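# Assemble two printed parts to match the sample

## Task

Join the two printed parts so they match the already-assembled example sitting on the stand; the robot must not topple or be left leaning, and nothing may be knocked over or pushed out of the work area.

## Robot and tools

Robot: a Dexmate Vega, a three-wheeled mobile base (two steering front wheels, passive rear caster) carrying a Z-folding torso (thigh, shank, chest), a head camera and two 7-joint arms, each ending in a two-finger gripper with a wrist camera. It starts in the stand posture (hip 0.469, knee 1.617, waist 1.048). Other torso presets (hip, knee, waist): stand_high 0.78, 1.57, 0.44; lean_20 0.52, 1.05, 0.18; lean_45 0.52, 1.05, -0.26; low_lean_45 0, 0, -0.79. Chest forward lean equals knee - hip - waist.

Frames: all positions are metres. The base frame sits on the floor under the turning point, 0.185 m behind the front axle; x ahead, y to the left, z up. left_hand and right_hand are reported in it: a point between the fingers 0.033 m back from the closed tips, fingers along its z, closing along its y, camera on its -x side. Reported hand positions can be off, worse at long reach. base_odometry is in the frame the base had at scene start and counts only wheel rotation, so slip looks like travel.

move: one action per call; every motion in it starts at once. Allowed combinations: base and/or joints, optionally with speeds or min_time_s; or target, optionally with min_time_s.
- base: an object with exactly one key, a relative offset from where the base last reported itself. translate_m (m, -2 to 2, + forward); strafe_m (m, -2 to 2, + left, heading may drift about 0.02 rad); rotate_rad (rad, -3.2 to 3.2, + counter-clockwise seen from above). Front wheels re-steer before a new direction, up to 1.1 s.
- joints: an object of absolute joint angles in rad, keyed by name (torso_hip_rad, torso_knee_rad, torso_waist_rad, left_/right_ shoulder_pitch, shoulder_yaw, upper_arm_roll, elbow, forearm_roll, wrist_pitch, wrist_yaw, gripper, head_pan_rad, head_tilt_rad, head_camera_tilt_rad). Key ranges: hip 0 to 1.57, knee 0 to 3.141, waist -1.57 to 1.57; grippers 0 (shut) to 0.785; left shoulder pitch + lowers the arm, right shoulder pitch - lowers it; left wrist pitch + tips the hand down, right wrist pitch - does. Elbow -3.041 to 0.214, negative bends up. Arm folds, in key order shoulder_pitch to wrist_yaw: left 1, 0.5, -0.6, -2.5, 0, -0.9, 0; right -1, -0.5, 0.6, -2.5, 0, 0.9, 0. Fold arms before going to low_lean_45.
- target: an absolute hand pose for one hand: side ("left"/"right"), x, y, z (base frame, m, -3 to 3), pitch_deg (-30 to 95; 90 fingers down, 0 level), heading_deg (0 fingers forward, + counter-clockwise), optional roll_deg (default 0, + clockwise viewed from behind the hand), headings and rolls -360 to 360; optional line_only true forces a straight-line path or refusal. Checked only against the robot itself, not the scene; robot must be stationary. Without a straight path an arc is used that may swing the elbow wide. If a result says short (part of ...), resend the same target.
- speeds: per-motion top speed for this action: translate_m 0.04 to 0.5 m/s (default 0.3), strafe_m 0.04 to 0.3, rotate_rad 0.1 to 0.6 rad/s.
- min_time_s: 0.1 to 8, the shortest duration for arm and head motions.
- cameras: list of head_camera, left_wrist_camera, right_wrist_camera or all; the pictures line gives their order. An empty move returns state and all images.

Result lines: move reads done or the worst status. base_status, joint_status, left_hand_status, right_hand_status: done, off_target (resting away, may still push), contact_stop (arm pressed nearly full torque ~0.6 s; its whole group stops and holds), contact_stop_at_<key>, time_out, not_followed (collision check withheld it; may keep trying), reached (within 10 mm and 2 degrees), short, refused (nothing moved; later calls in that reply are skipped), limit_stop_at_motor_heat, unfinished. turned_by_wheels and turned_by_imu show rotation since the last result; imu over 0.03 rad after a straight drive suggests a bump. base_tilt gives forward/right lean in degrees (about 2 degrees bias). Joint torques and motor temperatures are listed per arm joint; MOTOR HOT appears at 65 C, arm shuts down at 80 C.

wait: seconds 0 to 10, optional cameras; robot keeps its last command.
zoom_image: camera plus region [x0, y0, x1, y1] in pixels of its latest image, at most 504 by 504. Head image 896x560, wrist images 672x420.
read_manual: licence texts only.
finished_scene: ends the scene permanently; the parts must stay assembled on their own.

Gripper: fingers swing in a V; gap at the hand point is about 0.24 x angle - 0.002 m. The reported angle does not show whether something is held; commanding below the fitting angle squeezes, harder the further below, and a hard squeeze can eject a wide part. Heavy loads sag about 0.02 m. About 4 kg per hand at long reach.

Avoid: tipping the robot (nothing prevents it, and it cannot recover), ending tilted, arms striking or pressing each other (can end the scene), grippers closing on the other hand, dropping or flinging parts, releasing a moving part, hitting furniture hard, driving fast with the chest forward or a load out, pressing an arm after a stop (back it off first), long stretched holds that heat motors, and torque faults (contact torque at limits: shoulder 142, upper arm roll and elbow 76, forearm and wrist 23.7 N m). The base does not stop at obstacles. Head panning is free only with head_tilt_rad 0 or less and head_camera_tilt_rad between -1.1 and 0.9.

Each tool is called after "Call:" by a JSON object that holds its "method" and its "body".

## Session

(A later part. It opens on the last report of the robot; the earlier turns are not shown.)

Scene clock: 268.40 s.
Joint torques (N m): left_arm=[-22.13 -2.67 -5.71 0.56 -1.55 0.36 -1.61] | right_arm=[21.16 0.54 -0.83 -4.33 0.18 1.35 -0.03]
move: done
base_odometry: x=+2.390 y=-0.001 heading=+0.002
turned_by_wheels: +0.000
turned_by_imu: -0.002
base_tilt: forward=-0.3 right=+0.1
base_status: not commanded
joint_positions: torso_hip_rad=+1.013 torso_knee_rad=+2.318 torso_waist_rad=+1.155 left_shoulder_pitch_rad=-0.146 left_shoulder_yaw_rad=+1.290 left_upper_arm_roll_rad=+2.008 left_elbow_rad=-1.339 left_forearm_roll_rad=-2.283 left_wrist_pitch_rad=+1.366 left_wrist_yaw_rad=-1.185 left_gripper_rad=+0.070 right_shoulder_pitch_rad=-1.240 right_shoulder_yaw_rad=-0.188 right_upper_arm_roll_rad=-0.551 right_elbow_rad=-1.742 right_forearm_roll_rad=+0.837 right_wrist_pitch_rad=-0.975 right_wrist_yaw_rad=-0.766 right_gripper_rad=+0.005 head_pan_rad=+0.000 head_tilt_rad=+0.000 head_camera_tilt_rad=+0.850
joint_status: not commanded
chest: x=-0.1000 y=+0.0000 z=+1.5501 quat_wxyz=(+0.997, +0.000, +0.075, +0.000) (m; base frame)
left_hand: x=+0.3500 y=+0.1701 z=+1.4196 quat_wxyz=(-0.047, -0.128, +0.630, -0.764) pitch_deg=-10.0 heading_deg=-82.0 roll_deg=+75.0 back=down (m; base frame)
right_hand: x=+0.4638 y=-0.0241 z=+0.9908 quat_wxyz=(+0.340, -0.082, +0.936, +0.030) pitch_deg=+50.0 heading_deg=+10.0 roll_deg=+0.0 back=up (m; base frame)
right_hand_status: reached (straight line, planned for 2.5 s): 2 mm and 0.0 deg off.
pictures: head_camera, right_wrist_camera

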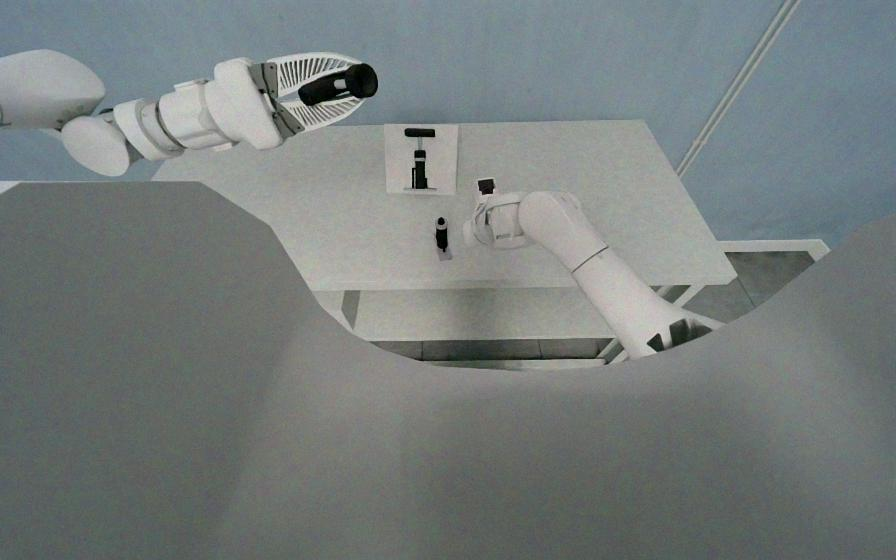

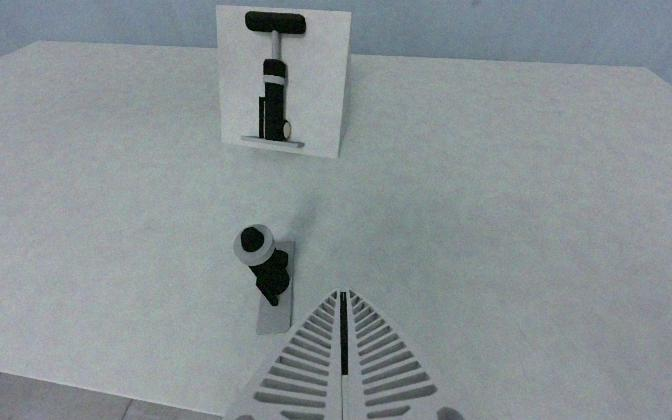

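Call:
{"method": "move", "body": {"target": {"side": "right", "x": 0.42, "y": -0.22, "z": 1.12, "pitch_deg": 45, "heading_deg": 10, "roll_deg": 0}, "min_time_s": 2.5, "cameras": []}}

Call:
{"method": "move", "body": {"target": {"side": "left", "x": 0.44, "y": 0.20, "z": 1.36, "pitch_deg": -15, "heading_deg": -65, "roll_deg": -95, "line_only": true}, "min_time_s": 4, "cameras": []}}

Call:
{"method": "move", "body": {"target": {"side": "left", "x": 0.46, "y": 0.22, "z": 1.36, "pitch_deg": 10, "heading_deg": -45, "roll_deg": -30, "line_only": true}, "min_time_s": 4, "cameras": ["head_camera", "left_wrist_camera"]}}

Scene clock: 276.93 s.
Joint torques (N m): left_arm=[-23.74 -2.13 -5.84 0.23 -1.83 0.87 -1.73] | right_arm=[4.64 -5.05 9.11 -8.55 0.41 1.48 0.02]
move: done
base_odometry: x=+2.390 y=-0.001 heading=+0.002
turned_by_wheels: +0.000
turned_by_imu: -0.002
base_tilt: forward=-0.3 right=+0.1
base_status: not commanded
joint_positions: torso_hip_rad=+1.013 torso_knee_rad=+2.318 torso_waist_rad=+1.155 left_shoulder_pitch_rad=-0.146 left_shoulder_yaw_rad=+1.290 left_upper_arm_roll_rad=+2.008 left_elbow_rad=-1.339 left_forearm_roll_rad=-2.283 left_wrist_pitch_rad=+1.366 left_wrist_yaw_rad=-1.185 left_gripper_rad=+0.070 right_shoulder_pitch_rad=-1.527 right_shoulder_yaw_rad=-0.552 right_upper_arm_roll_rad=+0.034 right_elbow_rad=-2.308 right_forearm_roll_rad=+1.186 right_wrist_pitch_rad=-1.261 right_wrist_yaw_rad=-0.668 right_gripper_rad=+0.005 head_pan_rad=+0.000 head_tilt_rad=+0.000 head_camera_tilt_rad=+0.850
joint_status: not commanded
chest: x=-0.1000 y=+0.0000 z=+1.5501 quat_wxyz=(+0.997, +0.000, +0.075, +0.000) (m; base frame)
left_hand: x=+0.3500 y=+0.1701 z=+1.4196 quat_wxyz=(-0.047, -0.128, +0.630, -0.764) pitch_deg=-10.0 heading_deg=-82.0 roll_deg=+75.0 back=down (m; base frame)
right_hand: x=+0.4204 y=-0.2188 z=+1.1188 quat_wxyz=(+0.381, -0.080, +0.921, +0.034) pitch_deg=+45.1 heading_deg=+10.0 roll_deg=+0.0 back=up (m; base frame)
right_hand_status: reached (straight line, planned for 2.5 s): 2 mm and 0.1 deg off.
pictures: none
No camera images: "cameras" was empty.

Scene clock: 281.80 s.
Joint torques (N m): left_arm=[-10.64 1.56 -8.93 3.73 -1.76 -0.04 -1.99] | right_arm=[4.07 -5.04 8.29 -5.4 0.45 1.03 0.3]
move: done
base_odometry: x=+2.390 y=-0.001 heading=+0.002
turned_by_wheels: +0.000
turned_by_imu: -0.001
base_tilt: forward=-0.2 right=+0.1
base_status: not commanded
joint_positions: torso_hip_rad=+1.013 torso_knee_rad=+2.318 torso_waist_rad=+1.155 left_shoulder_pitch_rad=+0.064 left_shoulder_yaw_rad=+1.210 left_upper_arm_roll_rad=+2.008 left_elbow_rad=-1.240 left_forearm_roll_rad=-2.425 left_wrist_pitch_rad=+0.913 left_wrist_yaw_rad=-1.278 left_gripper_rad=+0.070 right_shoulder_pitch_rad=-1.529 right_shoulder_yaw_rad=-0.554 right_upper_arm_roll_rad=+0.038 right_elbow_rad=-2.311 right_forearm_roll_rad=+1.188 right_wrist_pitch_rad=-1.263 right_wrist_yaw_rad=-0.666 right_gripper_rad=+0.005 head_pan_rad=+0.000 head_tilt_rad=+0.000 head_camera_tilt_rad=+0.850
joint_status: not commanded
chest: x=-0.1000 y=+0.0000 z=+1.5501 quat_wxyz=(+0.997, +0.000, +0.075, +0.000) (m; base frame)
left_hand: x=+0.4391 y=+0.1996 z=+1.3604 quat_wxyz=(+0.136, -0.157, +0.589, -0.781) pitch_deg=-14.9 heading_deg=-65.2 roll_deg=+84.9 (m; base frame)
left_hand_status: reached (straight line, planned for 4.0 s): 1 mm and 0.2 deg off.
right_hand: x=+0.4200 y=-0.2199 z=+1.1198 quat_wxyz=(+0.381, -0.081, +0.920, +0.033) pitch_deg=+45.0 heading_deg=+10.0 roll_deg=+0.0 back=up (m; base frame)
pictures: none
No camera images: "cameras" was empty.

Scene clock: 282.10 s.
Joint torques (N m): left_arm=[-11.73 -0.72 -10.36 3.87 -1.6 0.3 -1.55] | right_arm=[4.25 -4.43 8.98 -7.51 0.55 0.89 0.12]
move: refused
base_odometry: x=+2.390 y=-0.001 heading=+0.002
turned_by_wheels: +0.000
turned_by_imu: +0.000
base_tilt: forward=-0.4 right=+0.1
base_status: not commanded
joint_positions: torso_hip_rad=+1.013 torso_knee_rad=+2.318 torso_waist_rad=+1.155 left_shoulder_pitch_rad=+0.065 left_shoulder_yaw_rad=+1.210 left_upper_arm_roll_rad=+2.008 left_elbow_rad=-1.239 left_forearm_roll_rad=-2.426 left_wrist_pitch_rad=+0.911 left_wrist_yaw_rad=-1.278 left_gripper_rad=+0.070 right_shoulder_pitch_rad=-1.529 right_shoulder_yaw_rad=-0.554 right_upper_arm_roll_rad=+0.038 right_elbow_rad=-2.311 right_forearm_roll_rad=+1.188 right_wrist_pitch_rad=-1.263 right_wrist_yaw_rad=-0.666 right_gripper_rad=+0.005 head_pan_rad=+0.000 head_tilt_rad=+0.000 head_camera_tilt_rad=+0.850
joint_status: not commanded
chest: x=-0.1000 y=+0.0000 z=+1.5501 quat_wxyz=(+0.997, +0.000, +0.075, +0.000) (m; base frame)
left_hand: x=+0.4395 y=+0.1998 z=+1.3601 quat_wxyz=(+0.137, -0.157, +0.589, -0.781) pitch_deg=-14.9 heading_deg=-65.1 roll_deg=+84.9 (m; base frame)
left_hand_status: refused: you asked line_only, and the move would not run on a straight line (no straight line was possible) but on a checked arc of 7.8 s: over the whole arc the hand travels 0.35 m to end 0.03 m from its start, up to 0.16 m off the straight line; left_upper_arm_roll_rad turns most, 2.38 rad; on the way or at its end the hand turns up to 73 deg from its attitude at the start. Nothing moved.
right_hand: x=+0.4200 y=-0.2199 z=+1.1198 quat_wxyz=(+0.381, -0.081, +0.920, +0.033) pitch_deg=+45.0 heading_deg=+10.0 roll_deg=+0.0 back=up (m; base frame)
pictures: head_camera, left_wrist_camera

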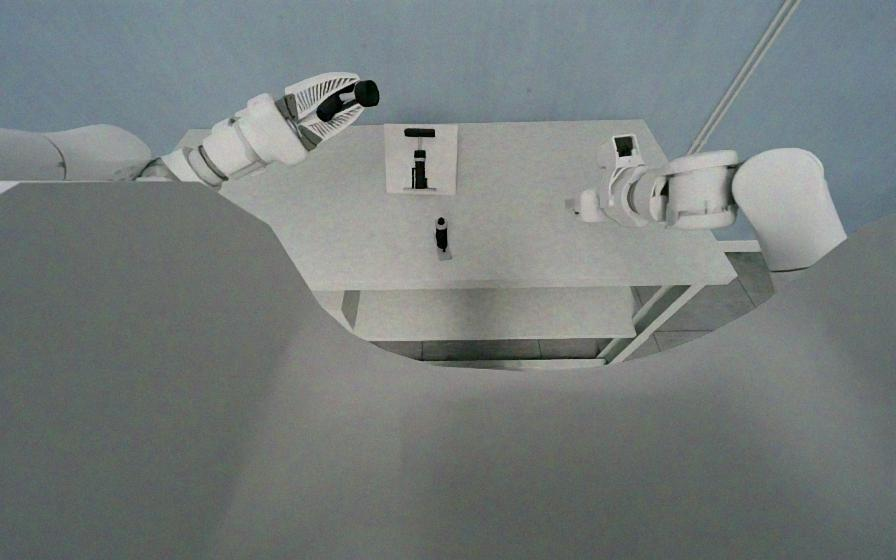

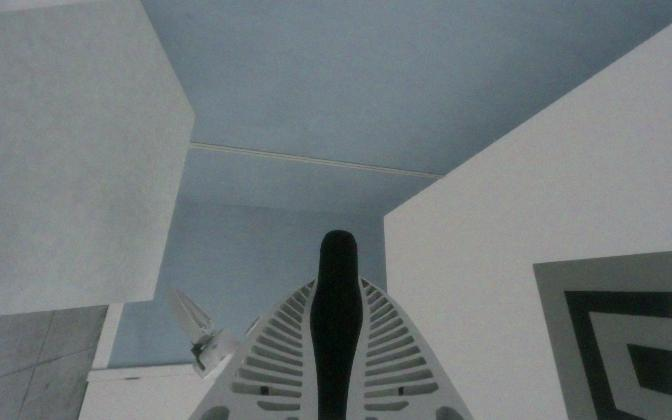

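Call:
{"method": "move", "body": {"target": {"side": "left", "x": 0.46, "y": 0.22, "z": 1.36, "pitch_deg": 10, "heading_deg": -45, "roll_deg": -30}, "min_time_s": 4, "cameras": ["head_camera", "left_wrist_camera"]}}

Call:
{"method": "move", "body": {"target": {"side": "left", "x": 0.52, "y": 0.22, "z": 1.22, "pitch_deg": 40, "heading_deg": 0, "roll_deg": 0}, "min_time_s": 4, "cameras": ["head_camera", "left_wrist_camera", "right_wrist_camera"]}}

Scene clock: 291.90 s.
Joint torques (N m): left_arm=[-5.7 7.88 -11.92 -2.42 -0.61 -1.87 -0.12] | right_arm=[5.46 -6.06 8.9 -6.83 0.34 2.28 0.17]
move: done
base_odometry: x=+2.390 y=-0.001 heading=+0.002
turned_by_wheels: +0.000
turned_by_imu: -0.003
base_tilt: forward=-0.2 right=+0.1
base_status: not commanded
joint_positions: torso_hip_rad=+1.013 torso_knee_rad=+2.318 torso_waist_rad=+1.155 left_shoulder_pitch_rad=+1.667 left_shoulder_yaw_rad=+1.062 left_upper_arm_roll_rad=-0.363 left_elbow_rad=-1.975 left_forearm_roll_rad=-1.569 left_wrist_pitch_rad=+0.655 left_wrist_yaw_rad=-0.354 left_gripper_rad=+0.070 right_shoulder_pitch_rad=-1.529 right_shoulder_yaw_rad=-0.554 right_upper_arm_roll_rad=+0.038 right_elbow_rad=-2.311 right_forearm_roll_rad=+1.188 right_wrist_pitch_rad=-1.263 right_wrist_yaw_rad=-0.666 right_gripper_rad=+0.005 head_pan_rad=+0.000 head_tilt_rad=+0.000 head_camera_tilt_rad=+0.850
joint_status: not commanded
chest: x=-0.1000 y=+0.0000 z=+1.5501 quat_wxyz=(+0.997, +0.000, +0.075, +0.000) (m; base frame)
left_hand: x=+0.4597 y=+0.2186 z=+1.3593 quat_wxyz=(+0.508, +0.100, +0.759, -0.393) pitch_deg=+10.0 heading_deg=-45.2 roll_deg=-30.2 back=up (m; base frame)
left_hand_status: reached (checked arc [no straight line was possible; over the whole arc the hand travels 0.35 m to end 0.03 m from its start, up to 0.16 m off the straight line; left_upper_arm_roll_rad turns most, 2.38 rad; on the way or at its end the hand turns up to 72 deg from its attitude at the start], planned for 7.8 s): 2 mm and 0.3 deg off.
right_hand: x=+0.4200 y=-0.2199 z=+1.1198 quat_wxyz=(+0.381, -0.081, +0.920, +0.033) pitch_deg=+45.0 heading_deg=+10.0 roll_deg=+0.0 back=up (m; base frame)
pictures: head_camera, left_wrist_camera

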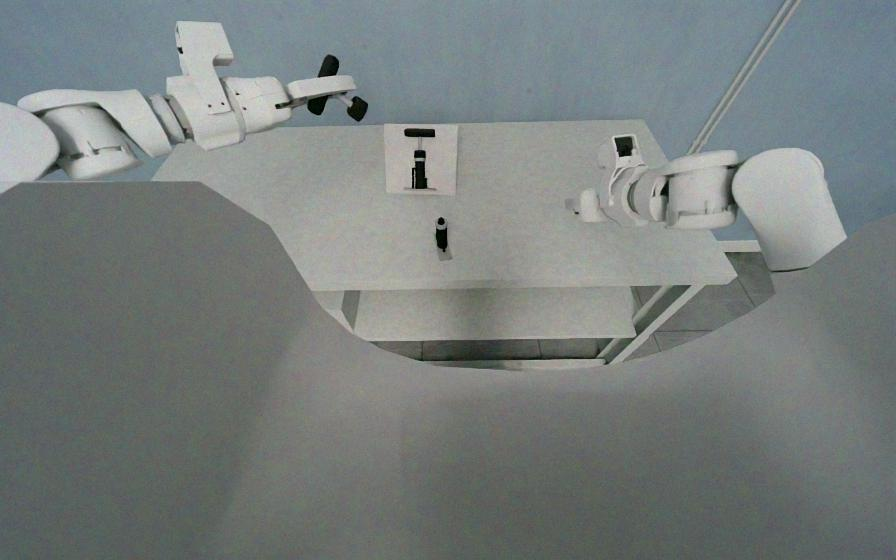

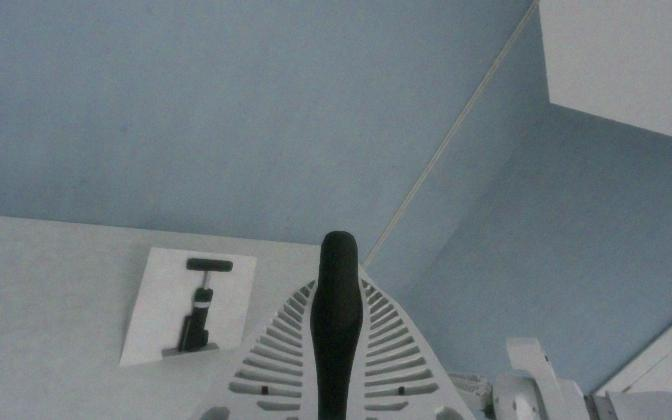

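Scene clock: 299.27 s.
Joint torques (N m): left_arm=[-21.56 7.43 -7.92 0.54 0.78 -1.91 0.53] | right_arm=[4.35 -4.44 10.11 -8.17 0.54 0.72 0.11]
move: done
base_odometry: x=+2.390 y=-0.001 heading=+0.002
turned_by_wheels: +0.000
turned_by_imu: -0.002
base_tilt: forward=-0.3 right=+0.1
base_status: not commanded
joint_positions: torso_hip_rad=+1.013 torso_knee_rad=+2.318 torso_waist_rad=+1.155 left_shoulder_pitch_rad=+0.753 left_shoulder_yaw_rad=+1.138 left_upper_arm_roll_rad=+0.809 left_elbow_rad=-2.185 left_forearm_roll_rad=-1.853 left_wrist_pitch_rad=+0.515 left_wrist_yaw_rad=+1.085 left_gripper_rad=+0.070 right_shoulder_pitch_rad=-1.529 right_shoulder_yaw_rad=-0.554 right_upper_arm_roll_rad=+0.038 right_elbow_rad=-2.311 right_forearm_roll_rad=+1.188 right_wrist_pitch_rad=-1.263 right_wrist_yaw_rad=-0.666 right_gripper_rad=+0.005 head_pan_rad=+0.000 head_tilt_rad=+0.000 head_camera_tilt_rad=+0.850
joint_status: not commanded
chest: x=-0.1000 y=+0.0000 z=+1.5501 quat_wxyz=(+0.997, +0.000, +0.075, +0.000) (m; base frame)
left_hand: x=+0.5198 y=+0.2194 z=+1.2199 quat_wxyz=(+0.423, +0.001, +0.906, -0.001) pitch_deg=+40.0 heading_deg=-0.2 roll_deg=-0.1 back=up (m; base frame)
left_hand_status: reached (straight line, planned for 5.9 s): 1 mm and 0.1 deg off.
right_hand: x=+0.4200 y=-0.2199 z=+1.1198 quat_wxyz=(+0.381, -0.081, +0.920, +0.033) pitch_deg=+45.0 heading_deg=+10.0 roll_deg=+0.0 back=up (m; base frame)
pictures: head_camera, left_wrist_camera, right_wrist_camera

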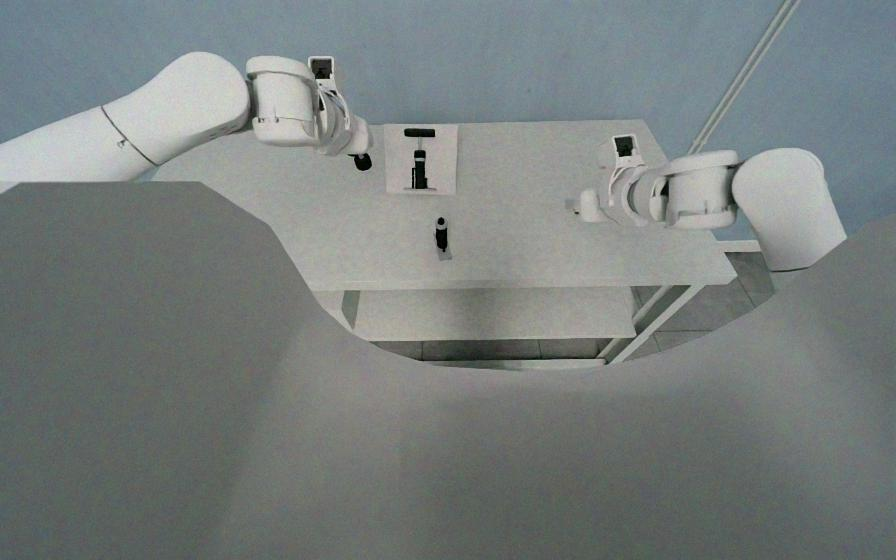

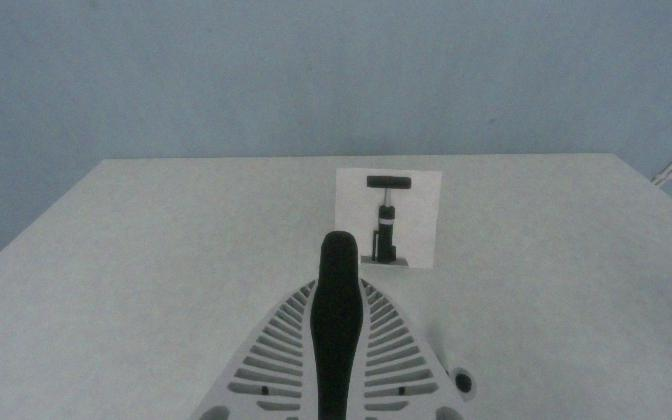

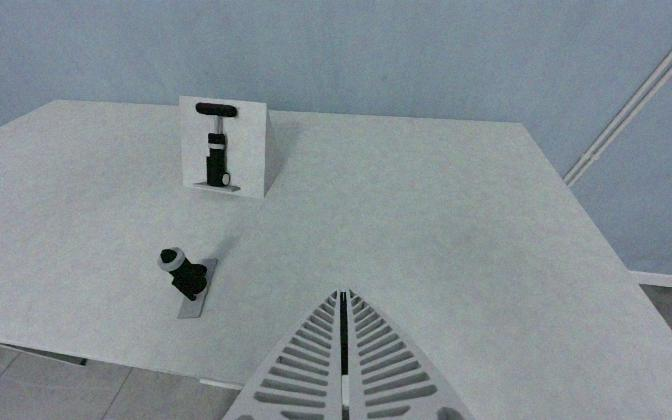

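Call:
{"method": "move", "body": {"target": {"side": "left", "x": 0.505, "y": 0.06, "z": 1.15, "pitch_deg": 45, "heading_deg": 12, "roll_deg": 0}, "min_time_s": 4, "cameras": ["head_camera", "left_wrist_camera", "right_wrist_camera"]}}

Scene clock: 308.10 s.
Joint torques (N m): left_arm=[-11.68 -4.19 -9.5 4.03 1.23 -0.85 0.27] | right_arm=[4.86 -4.34 10.05 -7.37 0.41 0.97 0.27]
move: done
base_odometry: x=+2.390 y=-0.001 heading=+0.002
turned_by_wheels: +0.000
turned_by_imu: -0.002
base_tilt: forward=-0.4 right=+0.1
base_status: not commanded
joint_positions: torso_hip_rad=+1.013 torso_knee_rad=+2.318 torso_waist_rad=+1.155 left_shoulder_pitch_rad=-0.379 left_shoulder_yaw_rad=+0.265 left_upper_arm_roll_rad=+2.370 left_elbow_rad=-1.939 left_forearm_roll_rad=-2.575 left_wrist_pitch_rad=-0.654 left_wrist_yaw_rad=+1.087 left_gripper_rad=+0.070 right_shoulder_pitch_rad=-1.529 right_shoulder_yaw_rad=-0.554 right_upper_arm_roll_rad=+0.038 right_elbow_rad=-2.311 right_forearm_roll_rad=+1.188 right_wrist_pitch_rad=-1.263 right_wrist_yaw_rad=-0.666 right_gripper_rad=+0.005 head_pan_rad=+0.000 head_tilt_rad=+0.000 head_camera_tilt_rad=+0.850
joint_status: not commanded
chest: x=-0.1000 y=+0.0000 z=+1.5501 quat_wxyz=(+0.997, +0.000, +0.075, +0.000) (m; base frame)
left_hand: x=+0.5051 y=+0.0609 z=+1.1502 quat_wxyz=(+0.381, -0.096, +0.919, +0.040) pitch_deg=+45.0 heading_deg=+11.9 roll_deg=+0.0 back=up (m; base frame)
left_hand_status: reached (straight line, planned for 6.8 s): 1 mm and 0.1 deg off.
right_hand: x=+0.4200 y=-0.2199 z=+1.1198 quat_wxyz=(+0.381, -0.081, +0.920, +0.033) pitch_deg=+45.0 heading_deg=+10.0 roll_deg=+0.0 back=up (m; base frame)
pictures: head_camera, left_wrist_camera, right_wrist_camera

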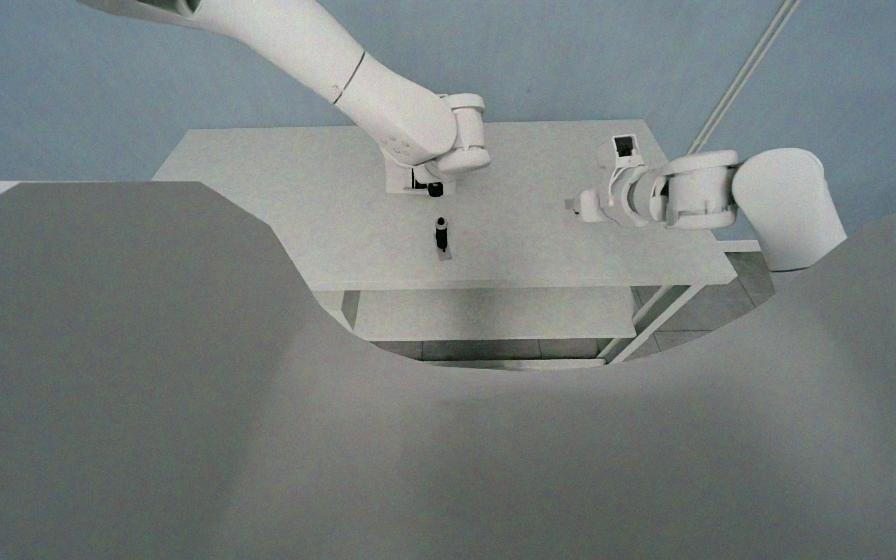

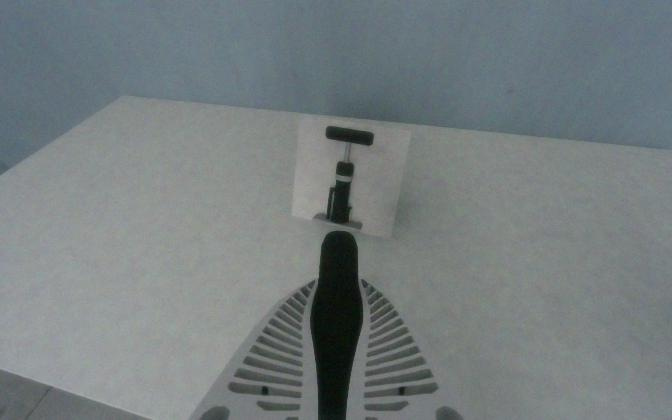

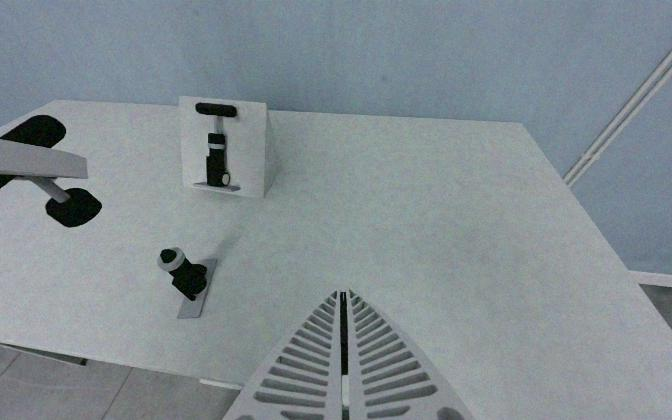

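Call:
{"method": "move", "body": {"target": {"side": "right", "x": 0.435, "y": -0.095, "z": 0.985, "pitch_deg": 5, "heading_deg": 65, "roll_deg": 0}, "min_time_s": 3, "cameras": ["head_camera", "left_wrist_camera", "right_wrist_camera"]}}

Scene clock: 309.17 s.
Joint torques (N m): left_arm=[-14.26 -0.91 -8.58 1.97 1.13 -1.39 0.34] | right_arm=[4.17 -3.75 8.83 -6.37 0.39 1.1 0.04]
move: refused
base_odometry: x=+2.390 y=-0.001 heading=+0.002
turned_by_wheels: +0.000
turned_by_imu: +0.000
base_tilt: forward=-0.4 right=+0.1
base_status: not commanded
joint_positions: torso_hip_rad=+1.013 torso_knee_rad=+2.318 torso_waist_rad=+1.155 left_shoulder_pitch_rad=-0.378 left_shoulder_yaw_rad=+0.260 left_upper_arm_roll_rad=+2.370 left_elbow_rad=-1.937 left_forearm_roll_rad=-2.578 left_wrist_pitch_rad=-0.656 left_wrist_yaw_rad=+1.087 left_gripper_rad=+0.070 right_shoulder_pitch_rad=-1.529 right_shoulder_yaw_rad=-0.554 right_upper_arm_roll_rad=+0.038 right_elbow_rad=-2.311 right_forearm_roll_rad=+1.188 right_wrist_pitch_rad=-1.263 right_wrist_yaw_rad=-0.666 right_gripper_rad=+0.005 head_pan_rad=+0.000 head_tilt_rad=+0.000 head_camera_tilt_rad=+0.850
joint_status: not commanded
chest: x=-0.1000 y=+0.0000 z=+1.5501 quat_wxyz=(+0.997, +0.000, +0.075, +0.000) (m; base frame)
left_hand: x=+0.5050 y=+0.0601 z=+1.1499 quat_wxyz=(+0.381, -0.096, +0.919, +0.040) pitch_deg=+45.0 heading_deg=+12.0 roll_deg=+0.0 back=up (m; base frame)
right_hand: x=+0.4200 y=-0.2199 z=+1.1198 quat_wxyz=(+0.381, -0.081, +0.920, +0.033) pitch_deg=+45.0 heading_deg=+10.0 roll_deg=+0.0 back=up (m; base frame)
right_hand_status: refused: no posture of the arm gets there (right_wrist_yaw_rad at its limit): the closest leaves the hand 2.5 cm and 10 deg from the pose. Nothing moved.
pictures: head_camera, left_wrist_camera, right_wrist_camera

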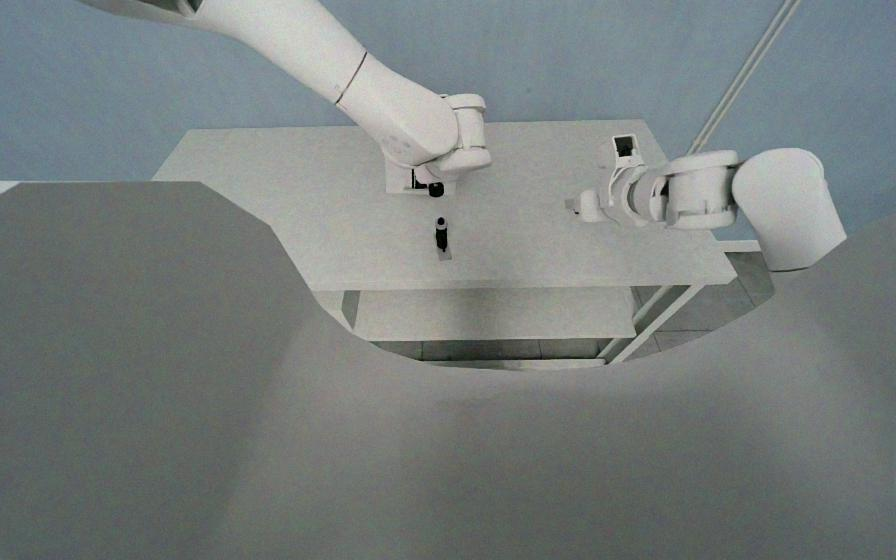

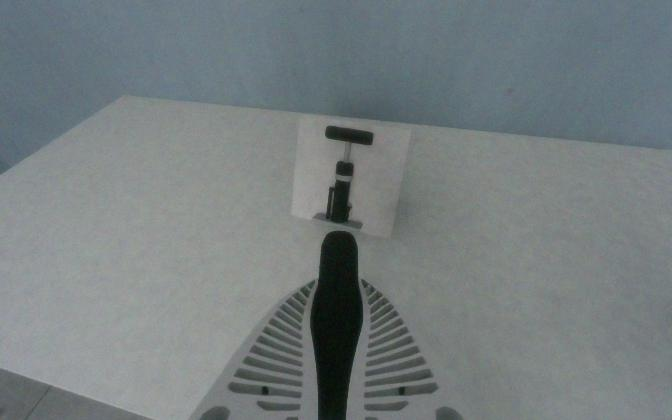

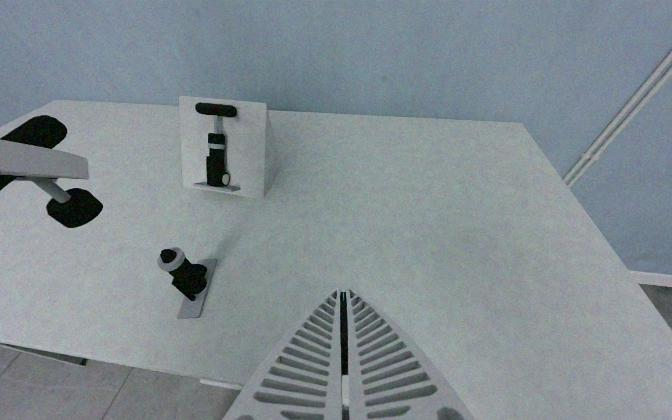

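Call:
{"method": "move", "body": {"target": {"side": "right", "x": 0.43, "y": -0.08, "z": 1.035, "pitch_deg": 30, "heading_deg": 60, "roll_deg": 0}, "min_time_s": 3, "cameras": ["head_camera", "left_wrist_camera", "right_wrist_camera"]}}

Scene clock: 315.77 s.
Joint torques (N m): left_arm=[-13.25 -0.84 -10.33 3.28 0.9 -0.78 0.35] | right_arm=[20.57 -2.45 4.66 -2.72 0.61 1.96 -0.26]
move: done
base_odometry: x=+2.390 y=-0.001 heading=+0.002
turned_by_wheels: +0.000
turned_by_imu: -0.002
base_tilt: forward=-0.3 right=+0.2
base_status: not commanded
joint_positions: torso_hip_rad=+1.013 torso_knee_rad=+2.318 torso_waist_rad=+1.155 left_shoulder_pitch_rad=-0.378 left_shoulder_yaw_rad=+0.260 left_upper_arm_roll_rad=+2.370 left_elbow_rad=-1.936 left_forearm_roll_rad=-2.578 left_wrist_pitch_rad=-0.656 left_wrist_yaw_rad=+1.087 left_gripper_rad=+0.070 right_shoulder_pitch_rad=-1.272 right_shoulder_yaw_rad=-0.827 right_upper_arm_roll_rad=-0.556 right_elbow_rad=-1.609 right_forearm_roll_rad=+0.491 right_wrist_pitch_rad=-0.192 right_wrist_yaw_rad=+0.629 right_gripper_rad=+0.005 head_pan_rad=+0.000 head_tilt_rad=+0.000 head_camera_tilt_rad=+0.850
joint_status: not commanded
chest: x=-0.1000 y=+0.0000 z=+1.5501 quat_wxyz=(+0.997, +0.000, +0.075, +0.000) (m; base frame)
left_hand: x=+0.5050 y=+0.0601 z=+1.1499 quat_wxyz=(+0.381, -0.096, +0.919, +0.040) pitch_deg=+45.0 heading_deg=+12.0 roll_deg=+0.0 back=up (m; base frame)
right_hand: x=+0.4302 y=-0.0807 z=+1.0353 quat_wxyz=(+0.433, -0.431, +0.751, +0.249) pitch_deg=+30.0 heading_deg=+59.8 roll_deg=+0.1 back=up (m; base frame)
right_hand_status: reached (straight line, planned for 4.5 s): 1 mm and 0.3 deg off.
pictures: head_camera, left_wrist_camera, right_wrist_camera

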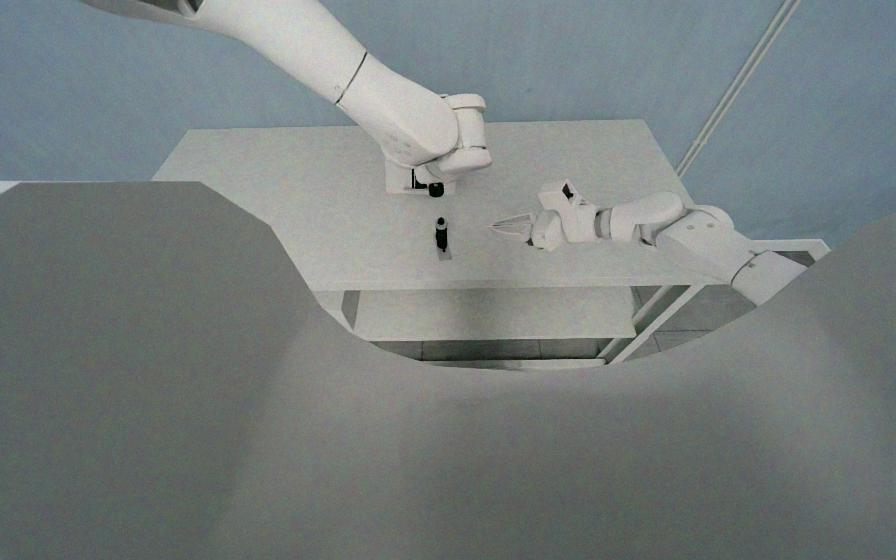

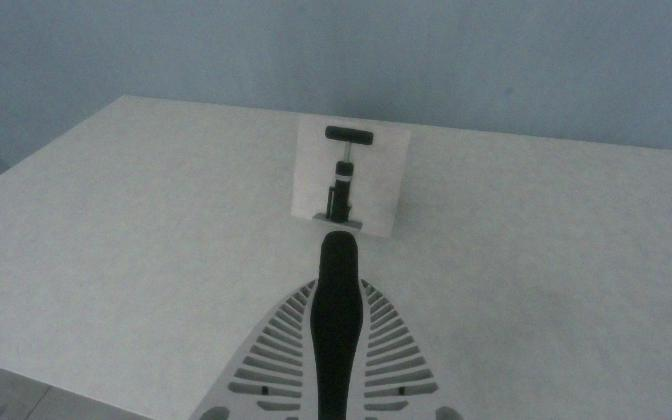

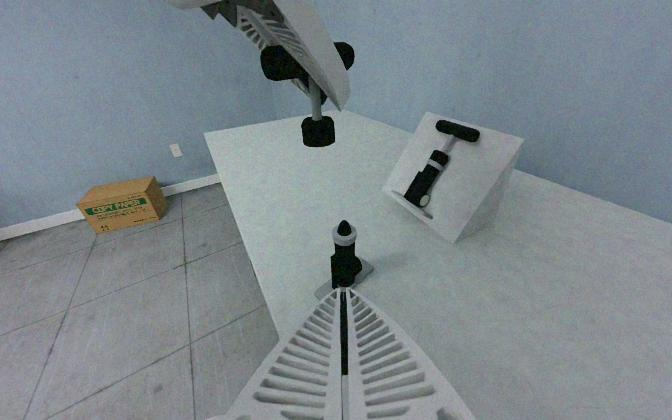

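Call:
{"method": "zoom_image", "body": {"camera": "right_wrist_camera", "region": [240, 20, 400, 180]}}

Call:
{"method": "zoom_image", "body": {"camera": "right_wrist_camera", "region": [290, 200, 400, 310]}}

Scaled by 3.150 from the camera's 672x420 image, which has a finer 960x600 frame.

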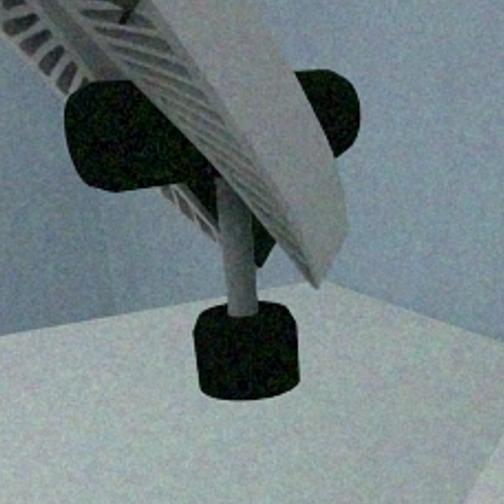

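Scaled by 4.582 from the camera's 672x420 image, which has a finer 960x600 frame.

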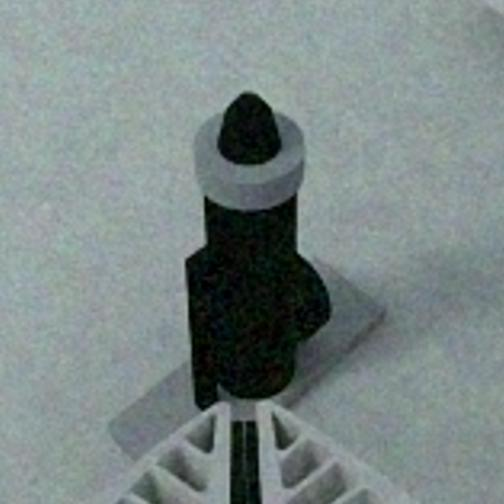

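Call:
{"method": "move", "body": {"target": {"side": "left", "x": 0.525, "y": 0.054, "z": 1.105, "pitch_deg": 45, "heading_deg": 12, "roll_deg": 0, "line_only": true}, "min_time_s": 2.5, "cameras": ["head_camera", "left_wrist_camera", "right_wrist_camera"]}}

Scene clock: 327.70 s.
Joint torques (N m): left_arm=[-12.83 -3.21 -6.67 4.11 1.46 -0.84 -0.27] | right_arm=[17.85 -4.84 5.53 -2.03 0.08 1.73 -0.06]
move: done
base_odometry: x=+2.390 y=-0.001 heading=+0.002
turned_by_wheels: +0.000
turned_by_imu: -0.002
base_tilt: forward=-0.3 right=+0.1
base_status: not commanded
joint_positions: torso_hip_rad=+1.013 torso_knee_rad=+2.318 torso_waist_rad=+1.155 left_shoulder_pitch_rad=-0.265 left_shoulder_yaw_rad=+0.200 left_upper_arm_roll_rad=+2.379 left_elbow_rad=-1.760 left_forearm_roll_rad=-2.574 left_wrist_pitch_rad=-0.623 left_wrist_yaw_rad=+1.024 left_gripper_rad=+0.070 right_shoulder_pitch_rad=-1.269 right_shoulder_yaw_rad=-0.825 right_upper_arm_roll_rad=-0.559 right_elbow_rad=-1.604 right_forearm_roll_rad=+0.489 right_wrist_pitch_rad=-0.188 right_wrist_yaw_rad=+0.633 right_gripper_rad=+0.005 head_pan_rad=+0.000 head_tilt_rad=+0.000 head_camera_tilt_rad=+0.850
joint_status: not commanded
chest: x=-0.1000 y=+0.0000 z=+1.5501 quat_wxyz=(+0.997, +0.000, +0.075, +0.000) (m; base frame)
left_hand: x=+0.5245 y=+0.0542 z=+1.1061 quat_wxyz=(+0.380, -0.097, +0.919, +0.040) pitch_deg=+45.0 heading_deg=+12.0 roll_deg=+0.0 back=up (m; base frame)
left_hand_status: reached (straight line, planned for 2.5 s): 1 mm and 0.0 deg off.
right_hand: x=+0.4298 y=-0.0802 z=+1.0349 quat_wxyz=(+0.433, -0.433, +0.750, +0.250) pitch_deg=+30.0 heading_deg=+60.0 roll_deg=+0.0 back=up (m; base frame)
pictures: head_camera, left_wrist_camera, right_wrist_camera

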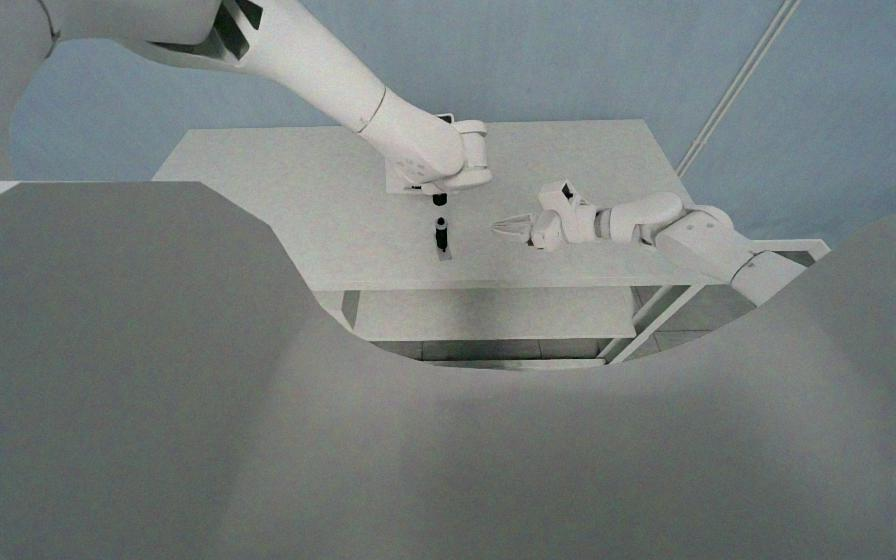

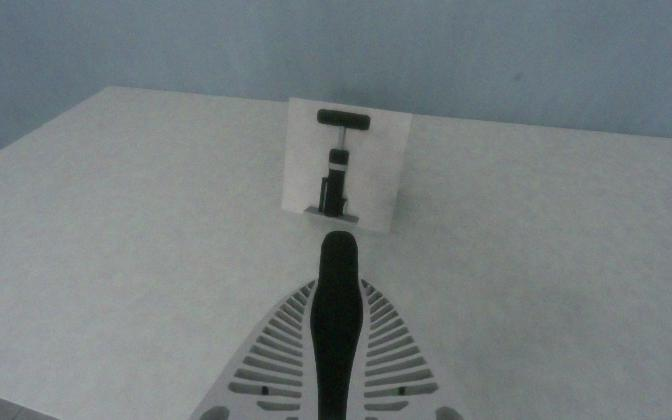

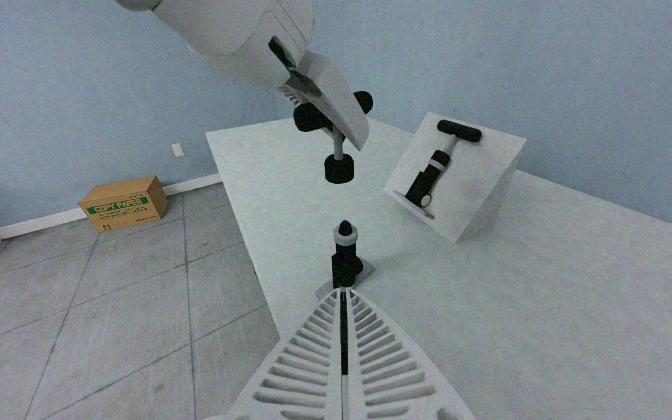

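Call:
{"method": "zoom_image", "body": {"camera": "right_wrist_camera", "region": [280, 80, 420, 300]}}

Call:
{"method": "zoom_image", "body": {"camera": "head_camera", "region": [400, 170, 490, 270]}}

Scaled by 2.291 from the camera's 672x420 image, which has a finer 960x600 frame.

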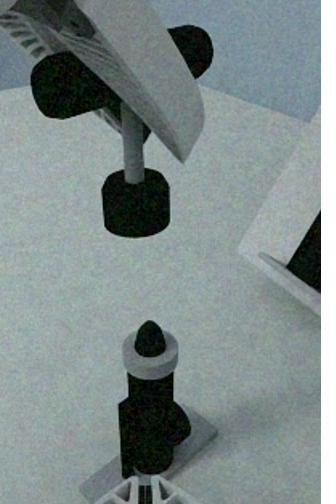

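Scaled by 5.040 from the camera's 896x560 image, which has a finer 960x600 frame.

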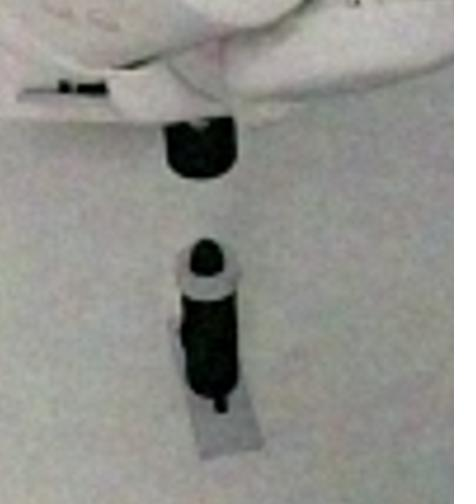

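Call:
{"method": "move", "body": {"target": {"side": "left", "x": 0.5325, "y": 0.052, "z": 1.07, "pitch_deg": 45, "heading_deg": 12, "roll_deg": 0, "line_only": true}, "min_time_s": 2.5, "cameras": ["head_camera", "left_wrist_camera", "right_wrist_camera"]}}

Call:
{"method": "zoom_image", "body": {"camera": "right_wrist_camera", "region": [280, 120, 420, 300]}}

Call:
{"method": "zoom_image", "body": {"camera": "head_camera", "region": [400, 180, 490, 270]}}

Scene clock: 333.83 s.
Joint torques (N m): left_arm=[-13.86 0.31 -4.27 5.15 2 -0.71 -0.23] | right_arm=[18.55 -1.56 5.52 -3.89 0.25 1.72 0.01]
move: done
base_odometry: x=+2.390 y=-0.001 heading=+0.002
turned_by_wheels: +0.000
turned_by_imu: -0.002
base_tilt: forward=-0.3 right=+0.2
base_status: not commanded
joint_positions: torso_hip_rad=+1.013 torso_knee_rad=+2.318 torso_waist_rad=+1.155 left_shoulder_pitch_rad=-0.178 left_shoulder_yaw_rad=+0.159 left_upper_arm_roll_rad=+2.391 left_elbow_rad=-1.639 left_forearm_roll_rad=-2.568 left_wrist_pitch_rad=-0.610 left_wrist_yaw_rad=+0.980 left_gripper_rad=+0.070 right_shoulder_pitch_rad=-1.269 right_shoulder_yaw_rad=-0.825 right_upper_arm_roll_rad=-0.559 right_elbow_rad=-1.604 right_forearm_roll_rad=+0.489 right_wrist_pitch_rad=-0.188 right_wrist_yaw_rad=+0.633 right_gripper_rad=+0.005 head_pan_rad=+0.000 head_tilt_rad=+0.000 head_camera_tilt_rad=+0.850
joint_status: not commanded
chest: x=-0.1000 y=+0.0000 z=+1.5501 quat_wxyz=(+0.997, +0.000, +0.075, +0.000) (m; base frame)
left_hand: x=+0.5322 y=+0.0522 z=+1.0713 quat_wxyz=(+0.380, -0.097, +0.919, +0.040) pitch_deg=+45.0 heading_deg=+12.0 roll_deg=+0.0 back=up (m; base frame)
left_hand_status: reached (straight line, planned for 2.5 s): 1 mm and 0.0 deg off.
right_hand: x=+0.4298 y=-0.0802 z=+1.0349 quat_wxyz=(+0.433, -0.433, +0.750, +0.250) pitch_deg=+30.0 heading_deg=+60.0 roll_deg=+0.0 back=up (m; base frame)
pictures: head_camera, left_wrist_camera, right_wrist_camera

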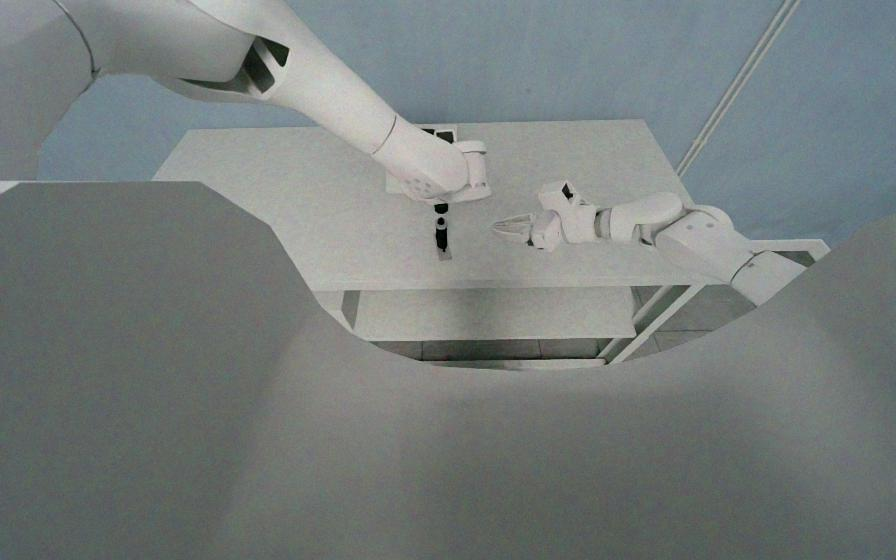

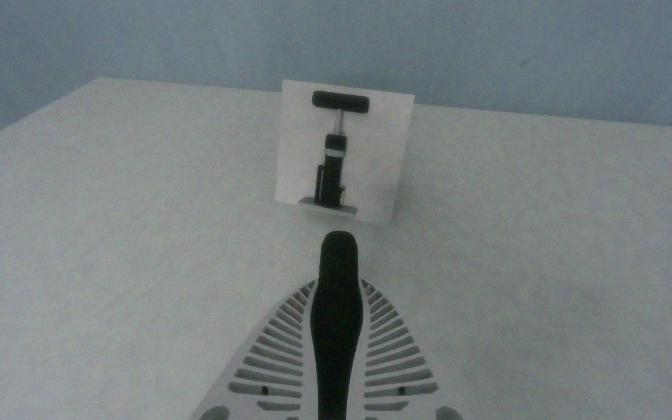

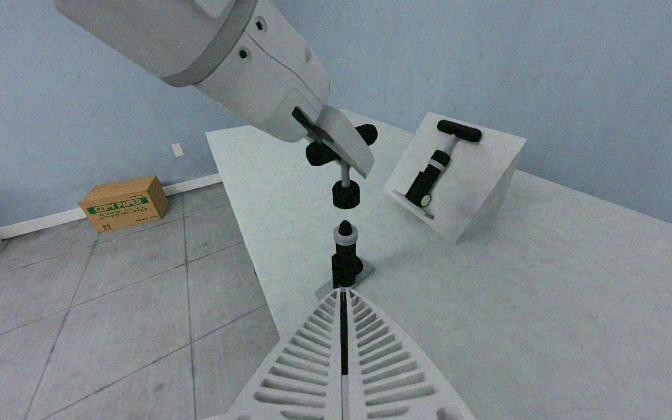

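Scaled by 2.800 from the camera's 672x420 image, which has a finer 960x600 frame.

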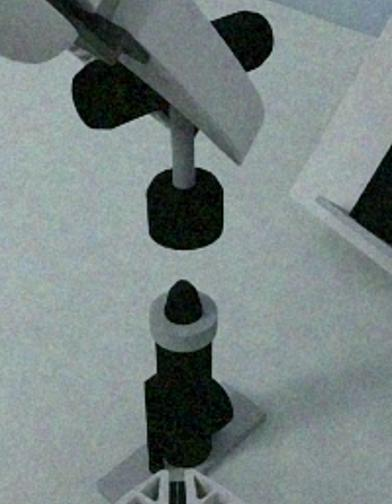

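Scaled by 5.600 from the camera's 896x560 image, which has a finer 960x600 frame.

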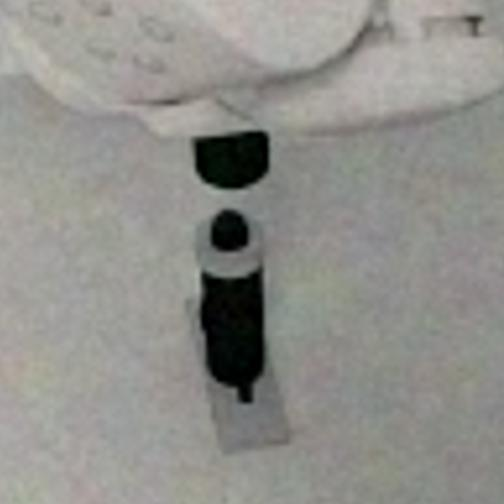

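Call:
{"method": "zoom_image", "body": {"camera": "right_wrist_camera", "region": [305, 245, 385, 305]}}

Call:
{"method": "zoom_image", "body": {"camera": "right_wrist_camera", "region": [300, 115, 390, 210]}}

Scaled by 6.300 from the camera's 672x420 image, which has a finer 960x600 frame.

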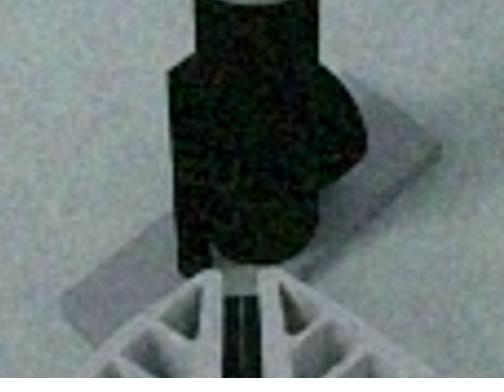

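Scaled by 5.305 from the camera's 672x420 image, which has a finer 960x600 frame.

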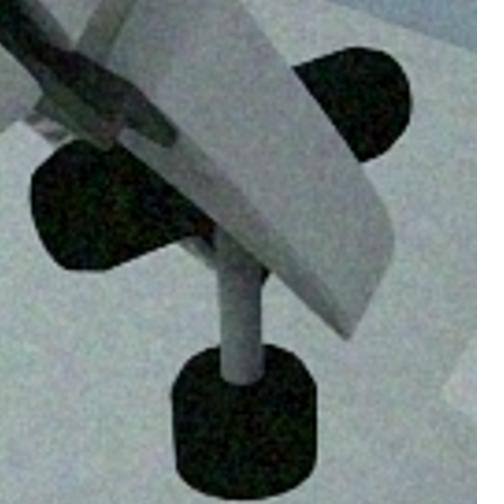

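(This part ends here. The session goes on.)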